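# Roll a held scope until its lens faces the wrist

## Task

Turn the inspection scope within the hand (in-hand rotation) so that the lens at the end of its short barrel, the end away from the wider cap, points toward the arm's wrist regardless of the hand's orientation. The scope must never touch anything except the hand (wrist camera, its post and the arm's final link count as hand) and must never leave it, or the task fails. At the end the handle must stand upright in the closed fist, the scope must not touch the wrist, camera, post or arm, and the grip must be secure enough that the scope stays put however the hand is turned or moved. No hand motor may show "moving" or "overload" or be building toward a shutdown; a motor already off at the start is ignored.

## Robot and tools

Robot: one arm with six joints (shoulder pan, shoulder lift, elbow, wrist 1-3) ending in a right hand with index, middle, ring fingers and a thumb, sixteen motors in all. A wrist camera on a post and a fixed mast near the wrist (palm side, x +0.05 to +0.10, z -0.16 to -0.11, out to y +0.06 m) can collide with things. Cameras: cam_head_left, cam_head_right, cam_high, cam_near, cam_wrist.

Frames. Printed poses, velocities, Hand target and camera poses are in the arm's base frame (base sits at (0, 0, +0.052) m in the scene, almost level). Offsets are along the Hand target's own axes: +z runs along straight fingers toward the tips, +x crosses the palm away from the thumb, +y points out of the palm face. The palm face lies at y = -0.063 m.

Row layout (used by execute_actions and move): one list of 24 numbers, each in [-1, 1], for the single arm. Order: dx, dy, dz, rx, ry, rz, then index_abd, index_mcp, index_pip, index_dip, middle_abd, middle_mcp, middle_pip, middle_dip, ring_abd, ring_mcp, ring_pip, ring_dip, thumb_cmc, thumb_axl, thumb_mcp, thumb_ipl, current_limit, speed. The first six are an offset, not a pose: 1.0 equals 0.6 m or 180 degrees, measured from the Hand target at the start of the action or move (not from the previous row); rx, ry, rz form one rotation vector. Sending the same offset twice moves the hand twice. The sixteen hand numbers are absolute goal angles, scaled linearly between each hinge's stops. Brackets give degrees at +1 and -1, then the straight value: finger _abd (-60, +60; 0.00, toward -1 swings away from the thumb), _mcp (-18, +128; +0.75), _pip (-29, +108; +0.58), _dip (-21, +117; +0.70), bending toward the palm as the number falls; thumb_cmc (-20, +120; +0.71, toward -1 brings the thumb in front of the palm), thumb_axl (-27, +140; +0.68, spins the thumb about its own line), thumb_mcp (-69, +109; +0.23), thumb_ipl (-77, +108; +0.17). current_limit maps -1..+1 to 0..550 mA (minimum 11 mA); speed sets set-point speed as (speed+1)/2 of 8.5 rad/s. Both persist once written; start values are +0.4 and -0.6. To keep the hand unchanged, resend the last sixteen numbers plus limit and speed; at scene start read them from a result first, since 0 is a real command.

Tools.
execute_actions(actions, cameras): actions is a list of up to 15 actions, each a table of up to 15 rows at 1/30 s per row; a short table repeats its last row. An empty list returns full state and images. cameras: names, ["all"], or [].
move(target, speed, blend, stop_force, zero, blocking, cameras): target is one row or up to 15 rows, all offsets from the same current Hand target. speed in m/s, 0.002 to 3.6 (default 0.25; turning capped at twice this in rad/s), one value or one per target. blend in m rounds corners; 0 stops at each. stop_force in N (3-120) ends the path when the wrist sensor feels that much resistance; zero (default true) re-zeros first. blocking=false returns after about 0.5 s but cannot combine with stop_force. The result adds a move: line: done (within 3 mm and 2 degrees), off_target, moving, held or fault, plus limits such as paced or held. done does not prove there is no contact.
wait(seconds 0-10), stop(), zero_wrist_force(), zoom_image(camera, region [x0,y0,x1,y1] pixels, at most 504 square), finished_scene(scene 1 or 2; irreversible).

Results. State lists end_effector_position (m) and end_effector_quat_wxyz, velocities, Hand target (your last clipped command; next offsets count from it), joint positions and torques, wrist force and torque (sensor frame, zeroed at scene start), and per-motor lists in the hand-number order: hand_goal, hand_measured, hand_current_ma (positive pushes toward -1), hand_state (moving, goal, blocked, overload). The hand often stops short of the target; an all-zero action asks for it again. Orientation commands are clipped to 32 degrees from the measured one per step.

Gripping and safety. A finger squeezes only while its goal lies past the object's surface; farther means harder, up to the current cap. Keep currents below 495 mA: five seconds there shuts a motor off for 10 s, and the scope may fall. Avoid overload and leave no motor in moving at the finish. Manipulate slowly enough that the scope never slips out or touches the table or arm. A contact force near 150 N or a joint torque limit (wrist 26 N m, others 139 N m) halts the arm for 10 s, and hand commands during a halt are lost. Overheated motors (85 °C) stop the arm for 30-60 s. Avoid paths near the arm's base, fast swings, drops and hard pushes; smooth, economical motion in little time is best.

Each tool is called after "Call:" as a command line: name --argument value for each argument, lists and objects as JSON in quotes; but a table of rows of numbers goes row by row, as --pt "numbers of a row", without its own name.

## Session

Scene 1 is done. Starting scene 2.

Call:
execute_actions --actions '[]'

Call:
zoom_image --camera "cam_near" --region '[400, 150, 600, 310]'

Call:
zoom_image --camera "cam_high" --region '[380, 90, 580, 290]'

Call:
zoom_image --camera "cam_head_left" --region '[330, 120, 470, 290]'

Scene clock: 0.00 s.
end_effector_position=(+0.4500, +0.1000, +0.5001) hand_goal=(+0.024, +0.866, -0.584, -0.786, +0.000, +0.834, -1.000, -0.406, -0.012, +0.834, -1.000, -0.406, -0.734, +0.822, -0.286, -0.922) hand_measured=(+0.010, +0.934, -0.526, -0.782, -0.006, +0.802, -0.888, -0.200, -0.022, +0.814, -0.892, -0.190, -0.784, +0.838, -0.272, -0.958) hand_current_ma=(-10, +101, +79, +4, -3, -44, +165, +325, -7, -26, +159, +345, -67, +25, +20, -65) hand_state=(goal, blocked, blocked, goal, goal, blocked, blocked, blocked, goal, blocked, blocked, blocked, blocked, goal, goal, blocked) hand_current_limit=0.40 hand_speed=-0.60 end_effector_quat_wxyz=(+0.707, +0.000, +0.707, +0.000)
Joint positions: [-0.58 -1.999 2.452 -3.594 -0.991 -1.571]
Joint velocities: within noise
Joint torques (N m): no reading
Motor temperatures (°C): [32 30 32 33 39 34]
Wrist force (N): no reading
Wrist torque (N m): no reading
Wrist force, peak (N): no reading
Hand target: +0.4500, +0.1000, +0.5001; +0.707, +0.000, +0.707, +0.000

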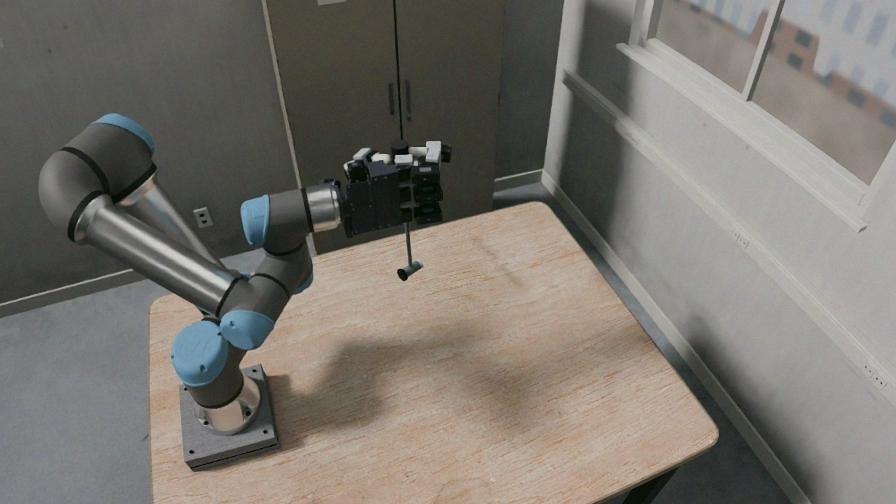

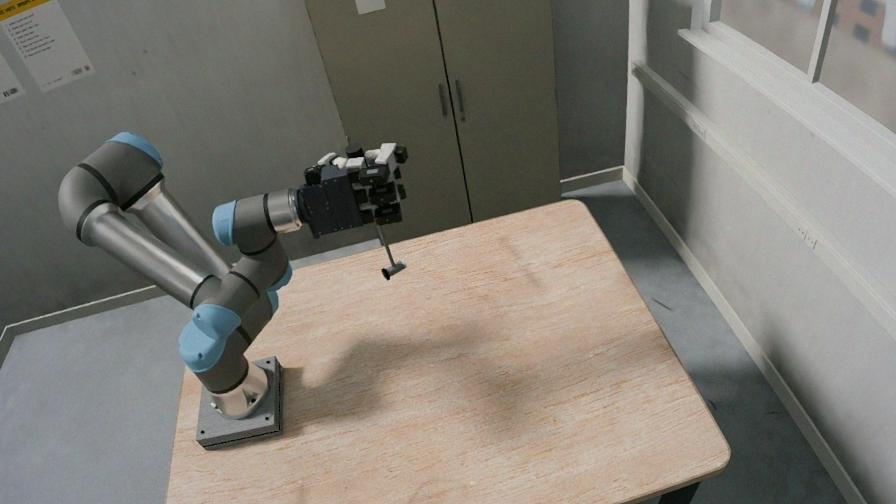

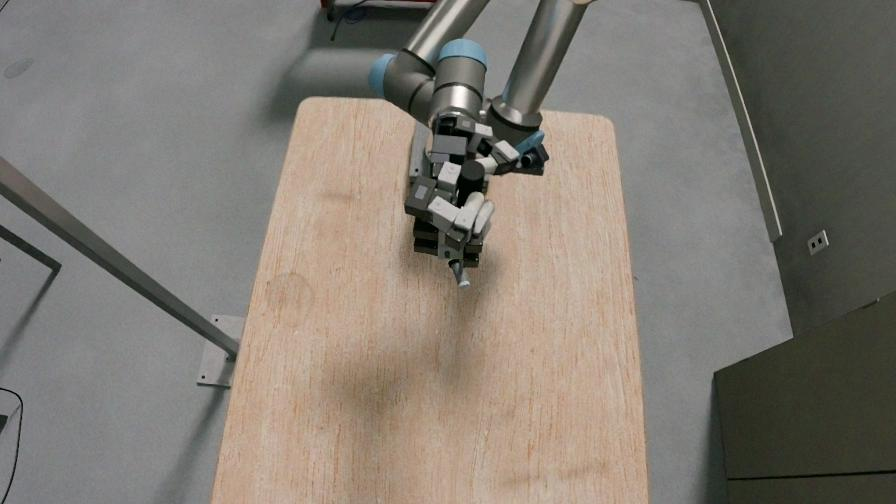

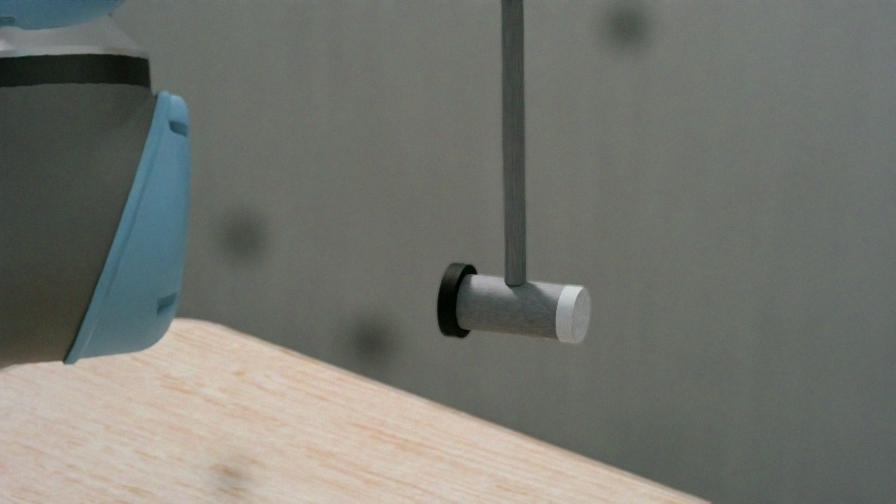

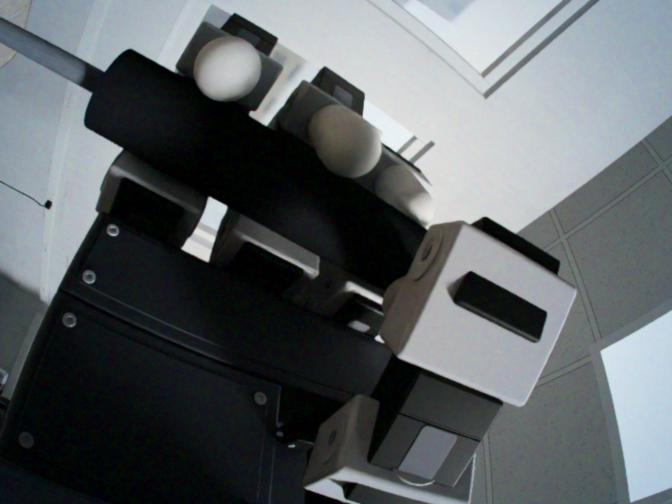

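Scaled by 2.520 from the camera's 896x504 image, which has a finer 1280x720 frame.

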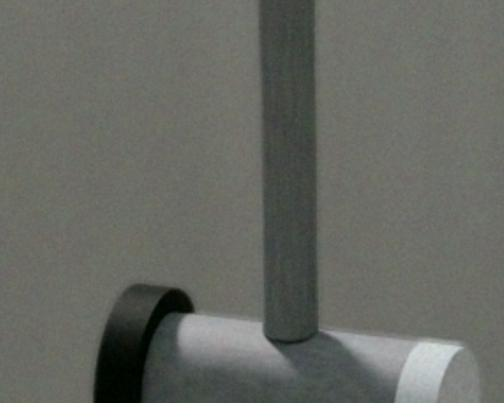

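Scaled by 2.520 from the camera's 896x504 image, which has a finer 1280x720 frame.

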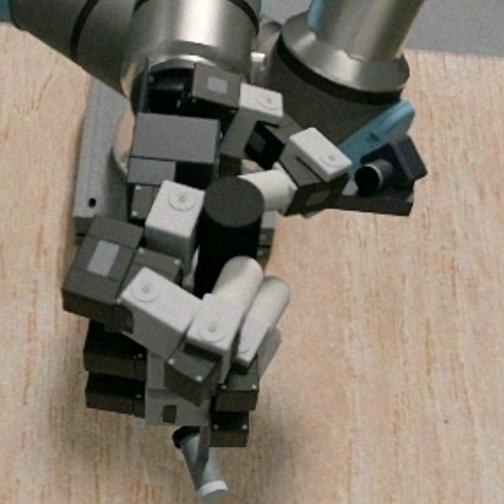

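Scaled by 2.965 from the camera's 896x504 image, which has a finer 1280x720 frame.

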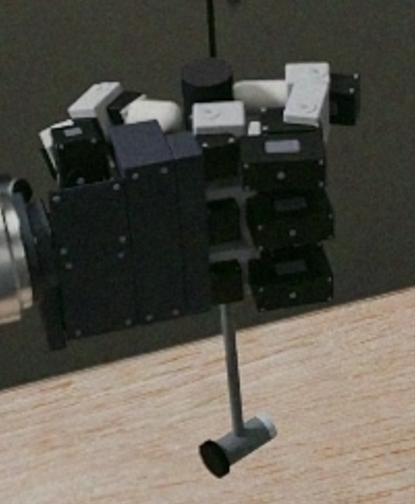

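Call:
move --target '[0.25, -0.43333, 0, 0, 0, 0.5, 0.024, 0.866, -0.584, -0.786, 0.0, 0.834, -1.0, -0.406, -0.012, 0.834, -1.0, -0.406, -0.734, 0.822, -0.286, -0.922, 0.4, -0.6]' --speed 0.32 --cameras '["cam_near", "cam_wrist", "cam_high"]'

Call:
zoom_image --camera "cam_high" --region '[290, 170, 500, 310]'

Scene clock: 6.40 s.
end_effector_position=(+0.4500, -0.1601, +0.3501) hand_goal=(+0.024, +0.866, -0.584, -0.786, +0.000, +0.834, -1.000, -0.406, -0.012, +0.834, -1.000, -0.406, -0.734, +0.822, -0.286, -0.922) hand_measured=(+0.010, +0.942, -0.526, -0.782, -0.006, +0.802, -0.882, -0.206, -0.022, +0.818, -0.890, -0.190, -0.764, +0.834, -0.270, -0.958) hand_current_ma=(-10, +114, +79, +4, -3, -43, +172, +315, -7, -19, +161, +343, -39, +18, +27, -65) hand_state=(goal, blocked, blocked, goal, goal, blocked, blocked, blocked, goal, goal, blocked, blocked, blocked, goal, goal, blocked) hand_current_limit=0.40 hand_speed=-0.60 end_effector_quat_wxyz=(+0.500, +0.500, +0.500, +0.500)
Joint positions: [-1.096 -1.168 2.595 -4.569 -0.475 0]
Joint torques (N m): [10.19 -33.45 4.67 1.45 -0.39 0.12]
Wrist force (N): [-5.4 -5.5 -0.4]
Wrist torque (N m): [-0.27 0.19 -0.45]
Wrist force, peak (N): [-6.2 -5.9 -0.2]
Hand target: +0.4500, -0.1600, +0.3501; +0.500, +0.500, +0.500, +0.500
Off the commanded pose: 0.000 m, 0 deg.
move: done
Images, in order (width x height): cam_high 896x504, cam_near 896x504, cam_wrist 672x504.

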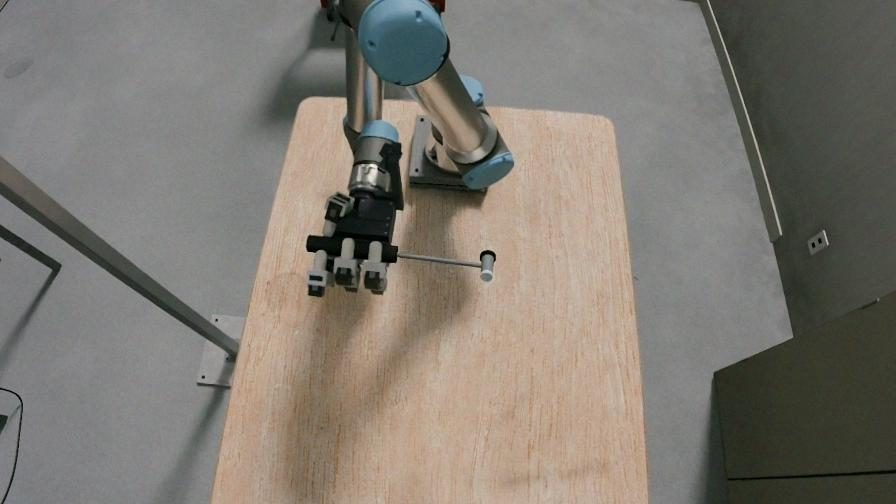

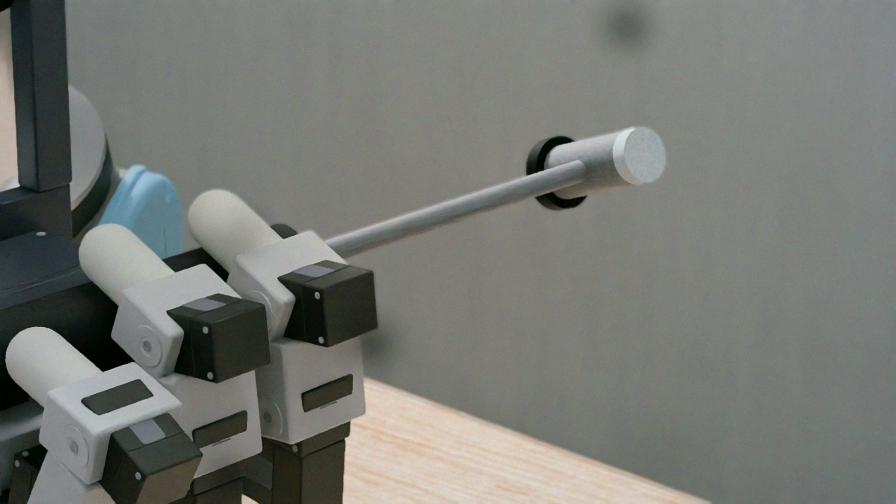

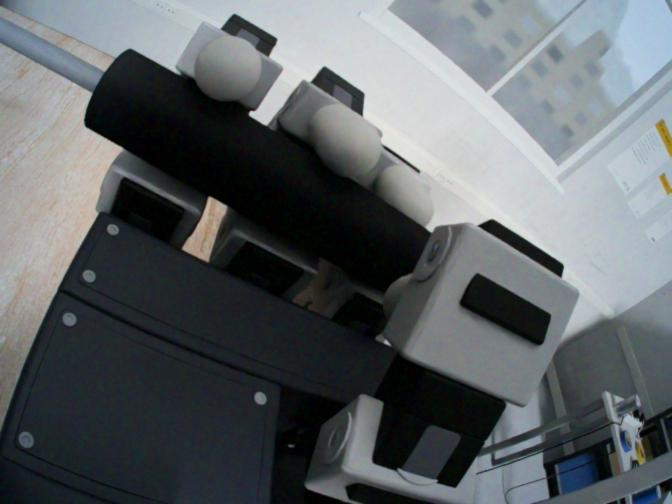

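Scaled by 2.400 from the camera's 896x504 image, which has a finer 1280x720 frame.

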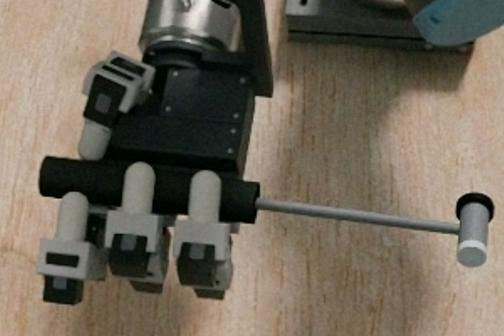

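Call:
execute_actions --actions '[[[0,0,0,0,0,0, 0.024,0.910,-0.445,-0.72, 0.0,0.834,-1.0,-0.406, -0.012,0.834,-1.0,-0.406, -0.734,0.822,-0.1685,-1.0, 0.4,-0.7]],[[0,0,0,0,0,0, 0.024,0.940,-0.43,-0.9565, 0.0,0.834,-1.0,-0.406, -0.012,0.834,-1.0,-0.406, -0.734,0.822,-0.05,-1.0, 0.4,-0.7]],[[0,0,0,0,0,0, 0.024,0.940,-0.43,-0.9565, 0.0,0.834,-1.0,-0.406, -0.012,0.834,-1.0,-0.406, -0.734,0.822,-0.05,-0.74, 0.4,-0.7]],[[0,0,0,0,0,0, 0.024,0.860,-0.60,-0.9565, 0.0,0.834,-1.0,-0.406, -0.012,0.834,-1.0,-0.406, -0.734,0.822,-0.24,-0.70, 0.4,-0.7]]]' --cameras '["cam_near", "cam_wrist"]'

Scene clock: 9.13 s.
end_effector_position=(+0.4500, -0.1600, +0.3501) hand_goal=(+0.024, +0.860, -0.600, -0.956, +0.000, +0.834, -1.000, -0.406, -0.012, +0.834, -1.000, -0.406, -0.734, +0.822, -0.240, -0.700) hand_measured=(+0.010, +0.938, -0.508, -0.934, -0.004, +0.820, -0.872, -0.226, -0.024, +0.862, -0.872, -0.210, -0.742, +0.826, -0.216, -0.706) hand_current_ma=(-10, +116, +132, +28, -3, -17, +190, +282, -8, +37, +191, +309, -8, +5, +40, -8) hand_state=(goal, blocked, blocked, blocked, goal, goal, blocked, blocked, goal, blocked, blocked, blocked, goal, goal, blocked, goal) hand_current_limit=0.40 hand_speed=-0.70 end_effector_quat_wxyz=(+0.500, +0.500, +0.500, +0.500)
Joint positions: [-1.096 -1.168 2.595 -4.569 -0.475 0]
Joint torques (N m): [9.69 -32.21 3.68 1.2 0.53 -1.75]
Wrist force (N): [-5.7 -5.6 -0.2]
Wrist torque (N m): [-0.29 0.22 -0.48]
Wrist force, peak (N): [-5.9 -5.6 -0.2]
Hand target: +0.4500, -0.1600, +0.3501; +0.500, +0.500, +0.500, +0.500
Off the commanded pose: 0.000 m, 0 deg.
Step readings (end_effector_position):
0: (+0.4500, -0.1600, +0.3501)
1: (+0.4500, -0.1600, +0.3501)
2: (+0.4500, -0.1600, +0.3501)
4: (+0.4500, -0.1600, +0.3501)
8: (+0.4500, -0.1600, +0.3501)
15: (+0.4500, -0.1600, +0.3501)
16: (+0.4500, -0.1600, +0.3501)
17: (+0.4500, -0.1600, +0.3501)
19: (+0.4500, -0.1600, +0.3501)
23: (+0.4500, -0.1600, +0.3501)
30: (+0.4500, -0.1600, +0.3501)
31: (+0.4500, -0.1600, +0.3501)
32: (+0.4500, -0.1600, +0.3501)
34: (+0.4500, -0.1600, +0.3501)
38: (+0.4500, -0.1600, +0.3501)
45: (+0.4500, -0.1600, +0.3501)
46: (+0.4500, -0.1600, +0.3501)
47: (+0.4500, -0.1600, +0.3501)
49: (+0.4500, -0.1600, +0.3501)
53: (+0.4500, -0.1600, +0.3501)
60: (+0.4500, -0.1600, +0.3501)
Images, in order (width x height): cam_near 896x504, cam_wrist 672x504.

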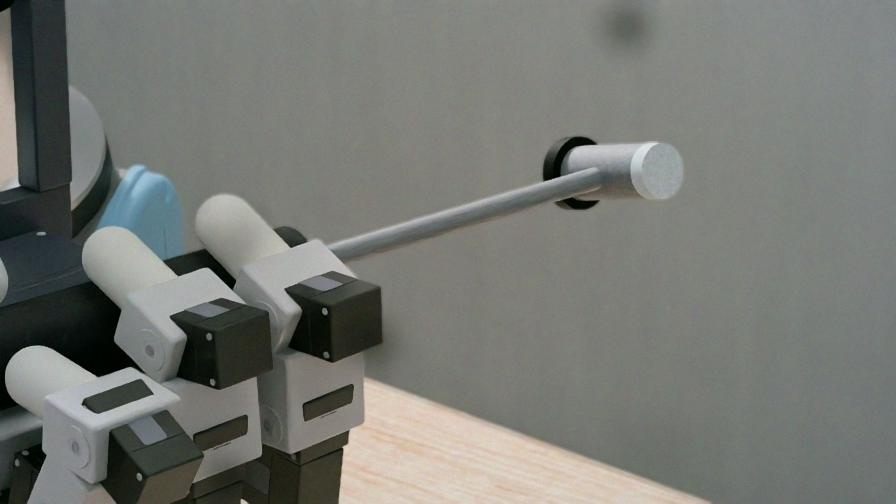

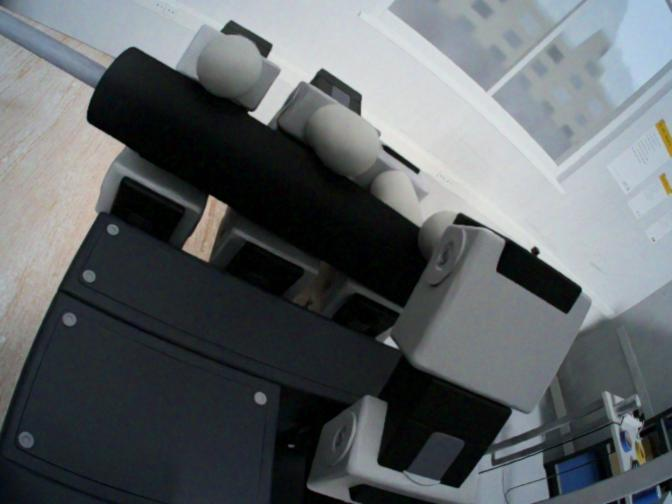

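Call:
execute_actions --actions '[[[0,0,0,0,0,0, 0.024,0.845,-0.60,-0.942, 0.0,0.834,-1.0,-0.406, -0.012,0.834,-1.0,-0.406, -0.734,0.822,-0.38,-0.76, 0.4,-0.8]],[[0,0,0,0,0,0, 0.024,0.845,-0.60,-0.942, 0.0,0.834,-0.86,-0.17, -0.012,0.834,-0.86,-0.16, -0.734,0.822,-0.38,-0.76, 0.4,-0.85]],[[0,0,0,0,0,0, 0.024,0.845,-0.60,-0.942, 0.0,0.834,-0.85,-0.12, -0.012,0.834,-0.85,-0.11, -0.734,0.822,-0.38,-0.76, 0.4,-0.85]]]' --cameras '["cam_near", "cam_wrist"]'

Scene clock: 11.13 s.
end_effector_position=(+0.4500, -0.1600, +0.3501) hand_goal=(+0.024, +0.846, -0.600, -0.942, +0.000, +0.834, -0.850, -0.120, -0.012, +0.834, -0.850, -0.110, -0.734, +0.822, -0.380, -0.760) hand_measured=(+0.010, +0.938, -0.514, -0.930, -0.004, +0.846, -0.856, -0.128, -0.024, +0.862, -0.852, -0.120, -0.746, +0.826, -0.218, -0.710) hand_current_ma=(-11, +140, +123, +14, -3, +14, -6, -9, -8, +37, -1, -11, -13, +6, +330, +92) hand_state=(goal, blocked, blocked, goal, goal, goal, goal, goal, goal, blocked, goal, goal, goal, goal, blocked, blocked) hand_current_limit=0.40 hand_speed=-0.85 end_effector_quat_wxyz=(+0.500, +0.500, +0.500, +0.500)
Joint positions: [-1.096 -1.168 2.595 -4.569 -0.475 0]
Joint torques (N m): [7.93 -31.45 3.35 0.92 0.49 -2.5]
Wrist force (N): [-5.4 -5.3 -0.4]
Wrist torque (N m): [-0.24 0.19 -0.46]
Wrist force, peak (N): [-5.7 -5.8 -0.1]
Hand target: +0.4500, -0.1600, +0.3501; +0.500, +0.500, +0.500, +0.500
Off the commanded pose: 0.000 m, 0 deg.
Step readings (end_effector_position):
0: (+0.4500, -0.1600, +0.3501)
1: (+0.4500, -0.1600, +0.3501)
2: (+0.4500, -0.1600, +0.3501)
4: (+0.4500, -0.1600, +0.3501)
8: (+0.4500, -0.1600, +0.3501)
15: (+0.4500, -0.1600, +0.3501)
16: (+0.4500, -0.1600, +0.3501)
17: (+0.4500, -0.1600, +0.3501)
19: (+0.4500, -0.1600, +0.3501)
23: (+0.4500, -0.1600, +0.3501)
30: (+0.4500, -0.1600, +0.3501)
31: (+0.4500, -0.1600, +0.3501)
32: (+0.4500, -0.1600, +0.3501)
34: (+0.4500, -0.1600, +0.3501)
38: (+0.4500, -0.1600, +0.3501)
45: (+0.4500, -0.1600, +0.3501)
Images, in order (width x height): cam_near 896x504, cam_wrist 672x504.

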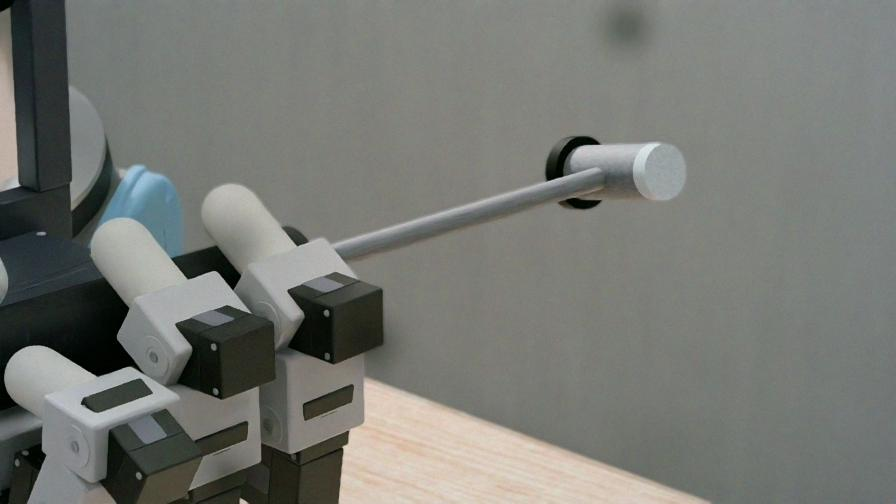

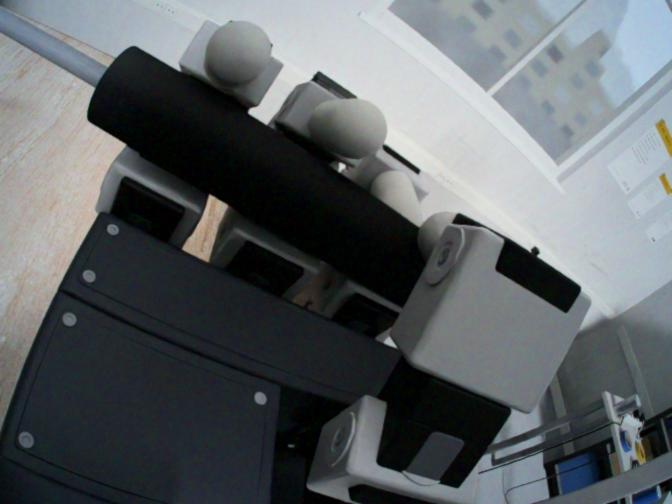

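Call:
execute_actions --actions '[[[0,0,0,0,0,0, 0.024,0.838,-0.650,-0.888, 0.0,0.834,-0.85,-0.12, -0.012,0.834,-0.85,-0.11, -0.734,0.822,-0.37,-0.845, 0.4,-0.85]],[[0,0,0,0,0,0, 0.024,0.8315,-0.70,-0.832, 0.0,0.834,-0.85,-0.12, -0.012,0.834,-0.85,-0.11, -0.734,0.822,-0.335,-0.895, 0.4,-0.85]],[[0,0,0,0,0,0, 0.024,0.8356,-0.77,-0.7565, 0.0,0.834,-0.85,-0.12, -0.012,0.834,-0.85,-0.11, -0.734,0.822,-0.315,-0.94, 0.4,-0.85]],[[0,0,0,0,0,0, 0.024,0.838,-0.84,-0.681, 0.0,0.834,-0.85,-0.12, -0.012,0.834,-0.85,-0.11, -0.734,0.822,-0.300,-0.97, 0.4,-0.85]]]' --cameras '["cam_near", "cam_wrist"]'

Scene clock: 13.87 s.
end_effector_position=(+0.4500, -0.1600, +0.3501) hand_goal=(+0.024, +0.838, -0.840, -0.680, +0.000, +0.834, -0.850, -0.120, -0.012, +0.834, -0.850, -0.110, -0.734, +0.822, -0.300, -0.970) hand_measured=(+0.020, +0.938, -0.680, -0.702, -0.004, +0.846, -0.856, -0.128, -0.024, +0.862, -0.852, -0.120, -0.766, +0.844, -0.128, -0.870) hand_current_ma=(-3, +154, +243, -28, -3, +14, -6, -9, -8, +37, -1, -11, -41, +33, +355, +200) hand_state=(goal, blocked, blocked, blocked, goal, goal, goal, goal, goal, blocked, goal, goal, blocked, blocked, blocked, blocked) hand_current_limit=0.40 hand_speed=-0.85 end_effector_quat_wxyz=(+0.500, +0.500, +0.500, +0.500)
Joint positions: [-1.096 -1.168 2.595 -4.569 -0.475 0]
Joint torques (N m): [7.66 -29.8 1.5 0.35 0.31 -2.65]
Wrist force (N): [-5.5 -5.4 -0.3]
Wrist torque (N m): [-0.28 0.20 -0.46]
Wrist force, peak (N): [-6.0 -5.6 -0.3]
Hand target: +0.4500, -0.1600, +0.3501; +0.500, +0.500, +0.500, +0.500
Off the commanded pose: 0.000 m, 0 deg.
Step readings (end_effector_position):
0: (+0.4500, -0.1600, +0.3501)
1: (+0.4500, -0.1600, +0.3501)
2: (+0.4500, -0.1600, +0.3501)
4: (+0.4500, -0.1600, +0.3501)
8: (+0.4500, -0.1600, +0.3501)
15: (+0.4500, -0.1600, +0.3501)
16: (+0.4500, -0.1600, +0.3501)
17: (+0.4500, -0.1600, +0.3501)
19: (+0.4500, -0.1600, +0.3501)
23: (+0.4500, -0.1600, +0.3501)
30: (+0.4500, -0.1600, +0.3501)
31: (+0.4500, -0.1600, +0.3501)
32: (+0.4500, -0.1600, +0.3501)
34: (+0.4500, -0.1600, +0.3501)
38: (+0.4500, -0.1600, +0.3501)
45: (+0.4500, -0.1600, +0.3501)
46: (+0.4500, -0.1600, +0.3501)
47: (+0.4500, -0.1600, +0.3501)
49: (+0.4500, -0.1600, +0.3501)
53: (+0.4500, -0.1600, +0.3501)
60: (+0.4500, -0.1600, +0.3501)
Images, in order (width x height): cam_near 896x504, cam_wrist 672x504.

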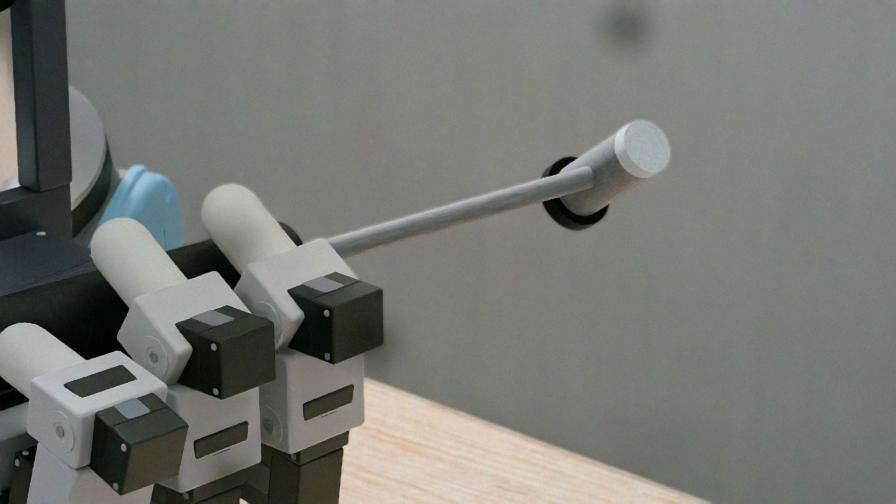

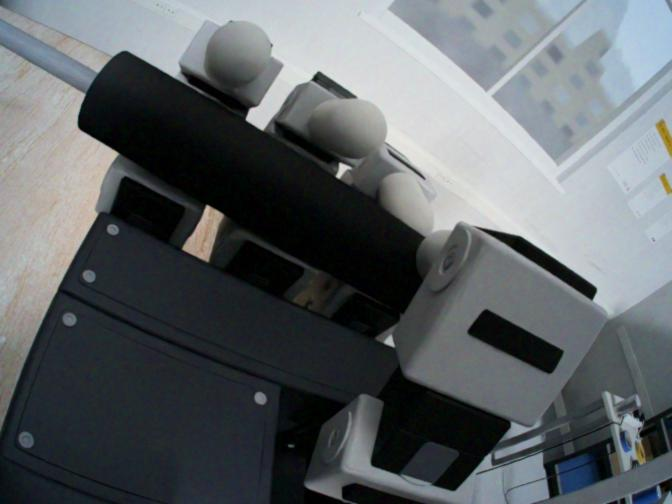

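Call:
execute_actions --actions '[[[0,0,0,0,0,0, 0.024,0.842,-0.91,-0.60, 0.0,0.834,-0.85,-0.12, -0.012,0.834,-0.85,-0.11, -0.734,0.822,-0.295,-0.99, 0.4,-0.85]],[[0,0,0,0,0,0, 0.024,0.848,-0.956,-0.50, 0.0,0.834,-0.85,-0.12, -0.012,0.834,-0.85,-0.11, -0.734,0.822,-0.305,-0.995, 0.4,-0.85]],[[0,0,0,0,0,0, 0.024,0.850,-0.98,-0.45, 0.0,0.834,-0.85,-0.12, -0.012,0.834,-0.85,-0.11, -0.734,0.822,-0.335,-1.0, 0.4,-0.85]]]' --cameras '["cam_near", "cam_wrist"]'

Scene clock: 15.80 s.
end_effector_position=(+0.4500, -0.1600, +0.3501) hand_goal=(+0.024, +0.850, -0.980, -0.450, +0.000, +0.834, -0.850, -0.120, -0.012, +0.834, -0.850, -0.110, -0.734, +0.822, -0.334, -1.000) hand_measured=(+0.024, +0.962, -0.828, -0.446, -0.004, +0.846, -0.856, -0.128, -0.024, +0.862, -0.852, -0.120, -0.772, +0.862, -0.082, -0.982) hand_current_ma=(+0, +176, +232, +3, -3, +14, -6, -9, -8, +37, -1, -11, -50, +66, +385, +28) hand_state=(goal, blocked, blocked, goal, goal, goal, goal, goal, goal, blocked, goal, goal, blocked, blocked, blocked, goal) hand_current_limit=0.40 hand_speed=-0.85 end_effector_quat_wxyz=(+0.500, +0.500, +0.500, +0.500)
Joint positions: [-1.096 -1.168 2.595 -4.569 -0.475 0]
Joint torques (N m): [4.92 -28.77 1.13 0.07 0.23 -2.7]
Wrist force (N): [-5.6 -5.4 -0.1]
Wrist torque (N m): [-0.31 0.22 -0.48]
Wrist force, peak (N): [-5.8 -5.7 -0.3]
Hand target: +0.4500, -0.1600, +0.3501; +0.500, +0.500, +0.500, +0.500
Off the commanded pose: 0.000 m, 0 deg.
Step readings (end_effector_position):
0: (+0.4500, -0.1600, +0.3501)
1: (+0.4500, -0.1600, +0.3501)
2: (+0.4500, -0.1600, +0.3501)
4: (+0.4500, -0.1600, +0.3501)
8: (+0.4500, -0.1600, +0.3501)
15: (+0.4500, -0.1600, +0.3501)
16: (+0.4500, -0.1600, +0.3501)
17: (+0.4500, -0.1600, +0.3501)
19: (+0.4500, -0.1600, +0.3501)
23: (+0.4500, -0.1600, +0.3501)
30: (+0.4500, -0.1600, +0.3501)
31: (+0.4500, -0.1600, +0.3501)
32: (+0.4500, -0.1600, +0.3501)
34: (+0.4500, -0.1600, +0.3501)
38: (+0.4500, -0.1600, +0.3501)
45: (+0.4500, -0.1600, +0.3501)
Images, in order (width x height): cam_near 896x504, cam_wrist 672x504.

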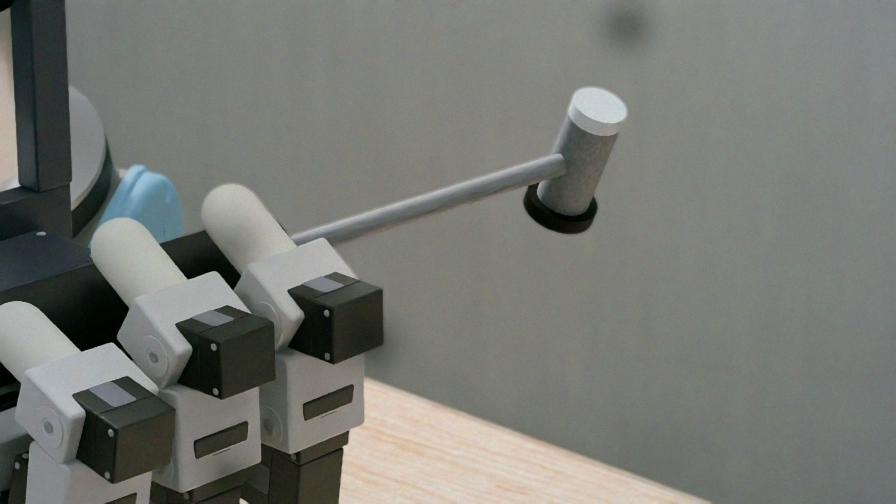

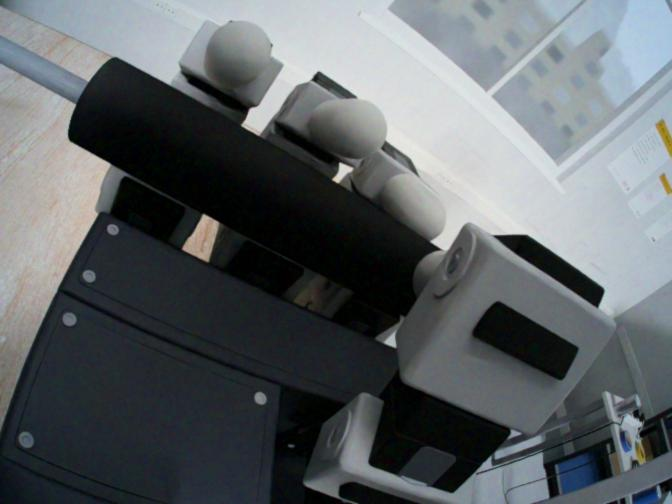

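Call:
execute_actions --actions '[[[0,0,0,0,0,0, 0.024,0.852,-0.99,-0.41, 0.0,0.834,-0.85,-0.12, -0.012,0.834,-0.85,-0.11, -0.734,0.822,-0.37,-1.0, 0.6,-0.85]],[[0,0,0,0,0,0, 0.024,0.855,-1.0,-0.38, 0.0,0.834,-0.85,-0.12, -0.012,0.834,-0.85,-0.11, -0.734,0.822,-0.40,-1.0, 0.6,-0.85]]]' --cameras '["cam_near", "cam_wrist"]'

Scene clock: 17.43 s.
end_effector_position=(+0.4500, -0.1600, +0.3501) hand_goal=(+0.024, +0.856, -1.000, -0.380, +0.000, +0.834, -0.850, -0.120, -0.012, +0.834, -0.850, -0.110, -0.734, +0.822, -0.400, -1.000) hand_measured=(+0.034, +0.938, -0.844, -0.316, -0.004, +0.846, -0.856, -0.128, -0.024, +0.862, -0.852, -0.120, -0.762, +0.866, -0.190, -0.980) hand_current_ma=(+8, +124, +237, +88, -3, +14, -6, -9, -8, +37, -1, -11, -35, +71, +439, +32) hand_state=(goal, blocked, blocked, blocked, goal, goal, goal, goal, goal, blocked, goal, goal, blocked, blocked, blocked, goal) hand_current_limit=0.60 hand_speed=-0.85 end_effector_quat_wxyz=(+0.500, +0.500, +0.500, +0.500)
Joint positions: [-1.096 -1.168 2.595 -4.569 -0.475 0]
Joint torques (N m): [4.71 -29.08 2.39 -0.11 0.48 -2.57]
Wrist force (N): [-5.3 -5.8 -0.2]
Wrist torque (N m): [-0.38 0.17 -0.46]
Wrist force, peak (N): [-5.7 -5.8 -0.4]
Hand target: +0.4500, -0.1600, +0.3501; +0.500, +0.500, +0.500, +0.500
Off the commanded pose: 0.000 m, 0 deg.
Step readings (end_effector_position):
0: (+0.4500, -0.1600, +0.3501)
1: (+0.4500, -0.1600, +0.3501)
2: (+0.4500, -0.1600, +0.3501)
4: (+0.4500, -0.1600, +0.3501)
8: (+0.4500, -0.1600, +0.3501)
15: (+0.4500, -0.1600, +0.3501)
16: (+0.4500, -0.1600, +0.3501)
17: (+0.4500, -0.1600, +0.3501)
19: (+0.4500, -0.1600, +0.3501)
23: (+0.4500, -0.1600, +0.3501)
30: (+0.4500, -0.1600, +0.3501)
Images, in order (width x height): cam_near 896x504, cam_wrist 672x504.

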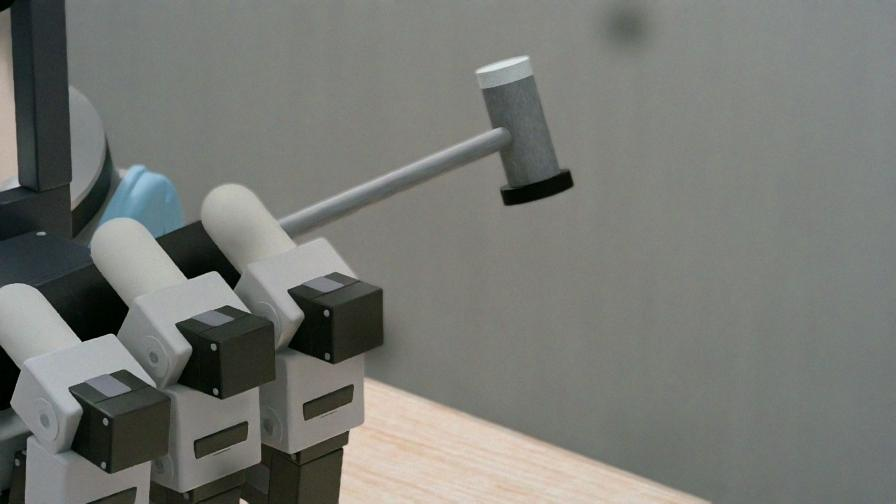

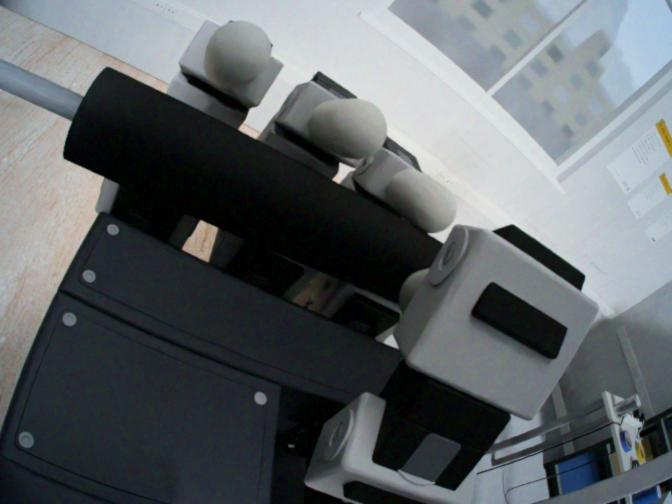

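Call:
execute_actions --actions '[[[0,0,0,0,0,0, 0.024,0.860,-1.0,-0.34, 0.0,0.834,-0.85,-0.12, -0.012,0.834,-0.85,-0.11, -0.734,0.822,-0.44,-1.0, 0.6,-0.85]],[[0,0,0,0,0,0, 0.024,0.865,-1.0,-0.30, 0.0,0.834,-0.85,-0.12, -0.012,0.834,-0.85,-0.11, -0.734,0.822,-0.46,-1.0, 0.6,-0.85]]]' --cameras '["cam_near", "cam_wrist", "cam_high"]'

Call:
zoom_image --camera "cam_high" --region '[290, 170, 500, 310]'

Scene clock: 19.23 s.
end_effector_position=(+0.4500, -0.1600, +0.3501) hand_goal=(+0.024, +0.866, -1.000, -0.300, +0.000, +0.834, -0.850, -0.120, -0.012, +0.834, -0.850, -0.110, -0.734, +0.822, -0.460, -1.000) hand_measured=(+0.028, +0.900, -0.880, -0.242, -0.004, +0.846, -0.856, -0.128, -0.024, +0.862, -0.852, -0.120, -0.754, +0.850, -0.346, -0.968) hand_current_ma=(+3, +47, +176, +80, -3, +14, -6, -9, -8, +37, -1, -11, -23, +42, +225, +57) hand_state=(goal, blocked, blocked, blocked, goal, goal, goal, goal, goal, blocked, goal, goal, goal, blocked, blocked, blocked) hand_current_limit=0.60 hand_speed=-0.85 end_effector_quat_wxyz=(+0.500, +0.500, +0.500, +0.500)
Joint positions: [-1.096 -1.168 2.595 -4.569 -0.475 0]
Joint torques (N m): [3.8 -28.69 1.24 -0.49 0.51 -2.64]
Wrist force (N): [-5.7 -5.4 -0.2]
Wrist torque (N m): [-0.34 0.22 -0.47]
Wrist force, peak (N): [-5.7 -5.8 -0.5]
Hand target: +0.4500, -0.1600, +0.3501; +0.500, +0.500, +0.500, +0.500
Off the commanded pose: 0.000 m, 0 deg.
Step readings (end_effector_position):
0: (+0.4500, -0.1600, +0.3501)
1: (+0.4500, -0.1600, +0.3501)
2: (+0.4500, -0.1600, +0.3501)
4: (+0.4500, -0.1600, +0.3501)
8: (+0.4500, -0.1600, +0.3501)
15: (+0.4500, -0.1600, +0.3501)
16: (+0.4500, -0.1600, +0.3501)
17: (+0.4500, -0.1600, +0.3501)
19: (+0.4500, -0.1600, +0.3501)
23: (+0.4500, -0.1600, +0.3501)
30: (+0.4500, -0.1600, +0.3501)
Images, in order (width x height): cam_high 896x504, cam_near 896x504, cam_wrist 672x504.

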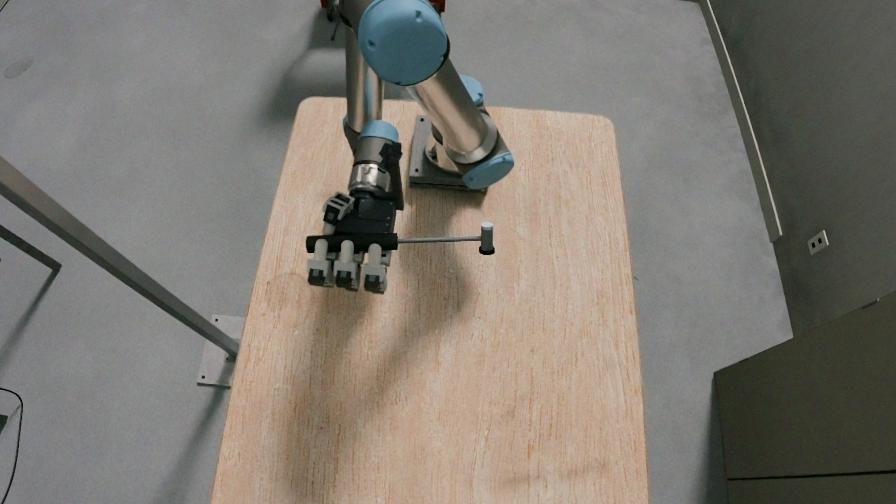

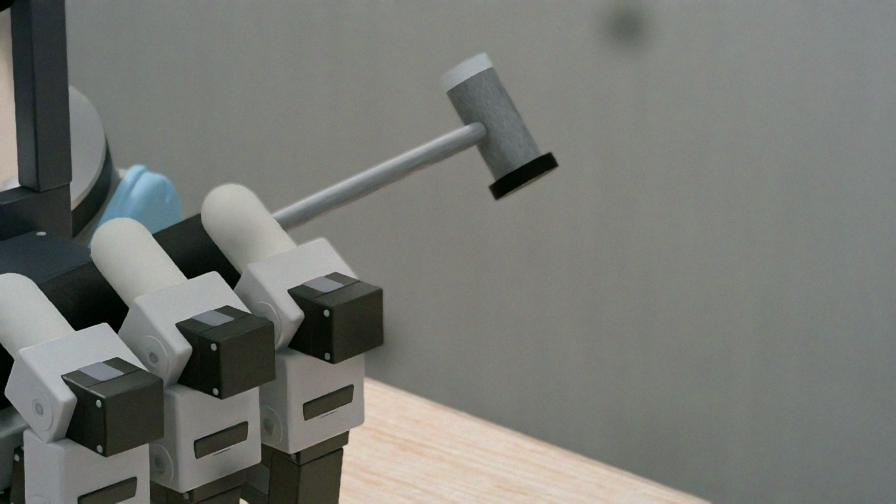

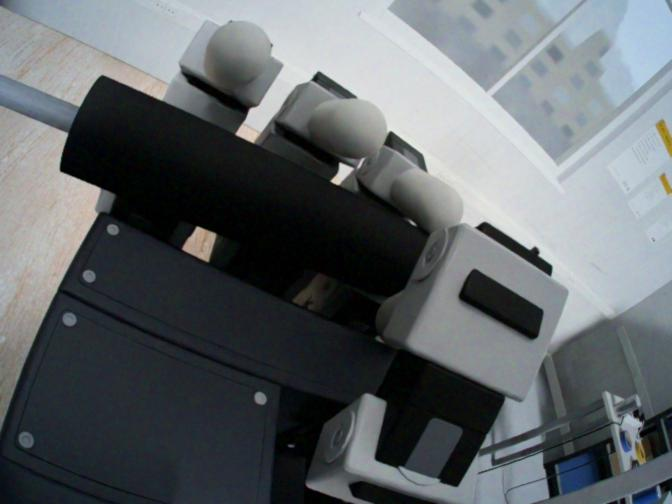

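Scaled by 2.400 from the camera's 896x504 image, which has a finer 1280x720 frame.

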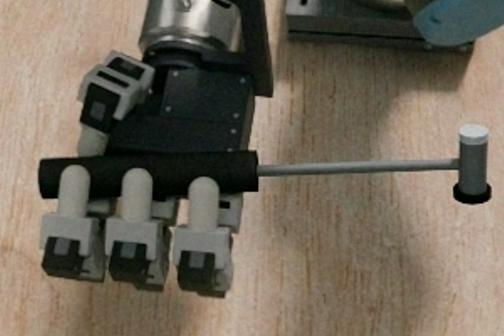

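Call:
execute_actions --actions '[[[0,0,0,0,0,0, 0.024,0.865,-1.0,-0.30, 0.0,0.55,-0.85,-0.12, -0.012,0.55,-0.85,-0.11, -0.734,0.822,-0.42,-1.0, 0.4,-0.7]],[[0,0,0,0,0,0, 0.024,0.865,-1.0,-0.30, 0.0,0.27,-0.85,-0.12, -0.012,0.27,-0.85,-0.11, -0.734,0.822,-0.42,-1.0, 0.4,-0.7]],[[0,0,0,0,0,0, 0.024,0.865,-1.0,-0.30, 0.0,0.27,-0.90,-0.26, -0.012,0.27,-0.90,-0.26, -0.734,0.822,-0.42,-1.0, 0.4,-0.8]],[[0,0,0,0,0,0, 0.024,0.865,-1.0,-0.30, 0.0,0.27,-0.93,-0.36, -0.012,0.27,-0.93,-0.36, -0.734,0.822,-0.40,-1.0, 0.4,-0.8]]]' --cameras '["cam_near", "cam_wrist", "cam_high"]'

Call:
zoom_image --camera "cam_high" --region '[290, 170, 500, 310]'

Scene clock: 22.57 s.
end_effector_position=(+0.4500, -0.1600, +0.3501) hand_goal=(+0.024, +0.866, -1.000, -0.300, +0.000, +0.270, -0.930, -0.360, -0.012, +0.270, -0.930, -0.360, -0.734, +0.822, -0.400, -1.000) hand_measured=(+0.080, +0.896, -0.886, -0.238, +0.008, +0.348, -0.856, -0.208, -0.008, +0.308, -0.834, -0.190, -0.746, +0.866, -0.338, -0.972) hand_current_ma=(+48, +39, +167, +87, +6, +118, +105, +233, +3, +53, +139, +265, -13, +72, +113, +49) hand_state=(blocked, blocked, blocked, blocked, goal, blocked, blocked, blocked, goal, blocked, blocked, blocked, goal, blocked, blocked, blocked) hand_current_limit=0.40 hand_speed=-0.80 end_effector_quat_wxyz=(+0.500, +0.500, +0.500, +0.500)
Joint positions: [-1.096 -1.168 2.595 -4.569 -0.475 0]
Joint torques (N m): [1.12 -26.71 0.47 -0.9 0.36 -2.57]
Wrist force (N): [-5.3 -5.5 -0.1]
Wrist torque (N m): [-0.37 0.17 -0.45]
Wrist force, peak (N): [-5.8 -5.7 -0.4]
Hand target: +0.4500, -0.1600, +0.3501; +0.500, +0.500, +0.500, +0.500
Off the commanded pose: 0.000 m, 0 deg.
Step readings (end_effector_position):
0: (+0.4500, -0.1600, +0.3501)
1: (+0.4500, -0.1600, +0.3501)
2: (+0.4500, -0.1600, +0.3501)
4: (+0.4500, -0.1600, +0.3501)
8: (+0.4500, -0.1600, +0.3501)
15: (+0.4500, -0.1600, +0.3501)
16: (+0.4500, -0.1600, +0.3501)
17: (+0.4500, -0.1600, +0.3501)
19: (+0.4500, -0.1600, +0.3501)
23: (+0.4500, -0.1600, +0.3501)
30: (+0.4500, -0.1600, +0.3501)
31: (+0.4500, -0.1600, +0.3501)
32: (+0.4500, -0.1600, +0.3501)
34: (+0.4500, -0.1600, +0.3501)
38: (+0.4500, -0.1600, +0.3501)
45: (+0.4500, -0.1600, +0.3501)
46: (+0.4500, -0.1600, +0.3501)
47: (+0.4500, -0.1600, +0.3501)
49: (+0.4500, -0.1600, +0.3501)
53: (+0.4500, -0.1600, +0.3501)
60: (+0.4500, -0.1600, +0.3501)
Images, in order (width x height): cam_high 896x504, cam_near 896x504, cam_wrist 672x504.

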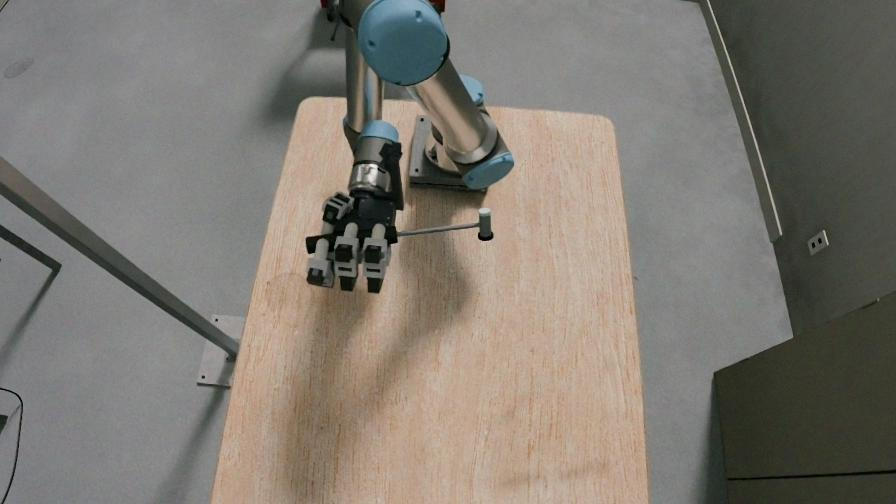

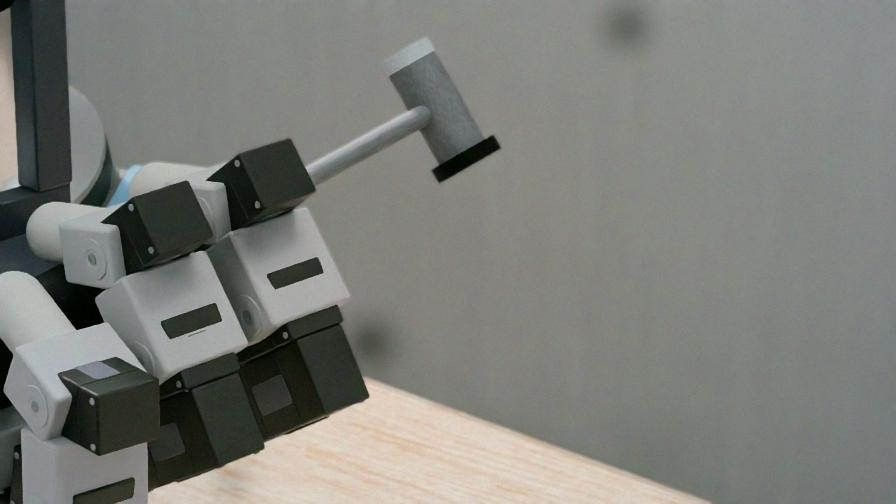

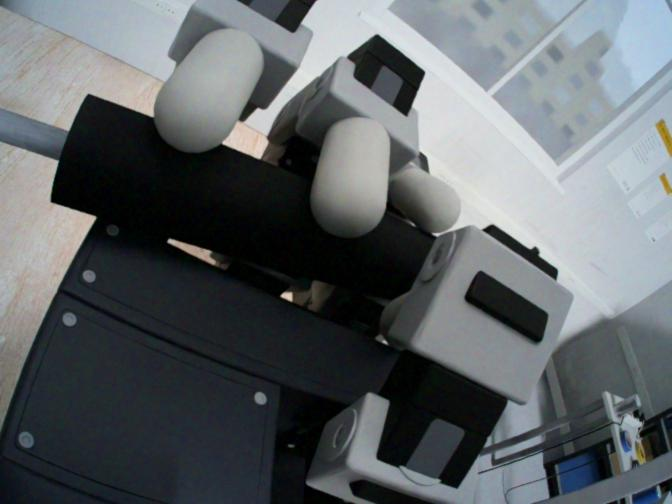

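Scaled by 2.400 from the camera's 896x504 image, which has a finer 1280x720 frame.

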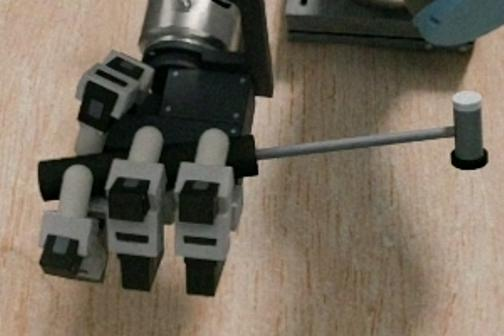

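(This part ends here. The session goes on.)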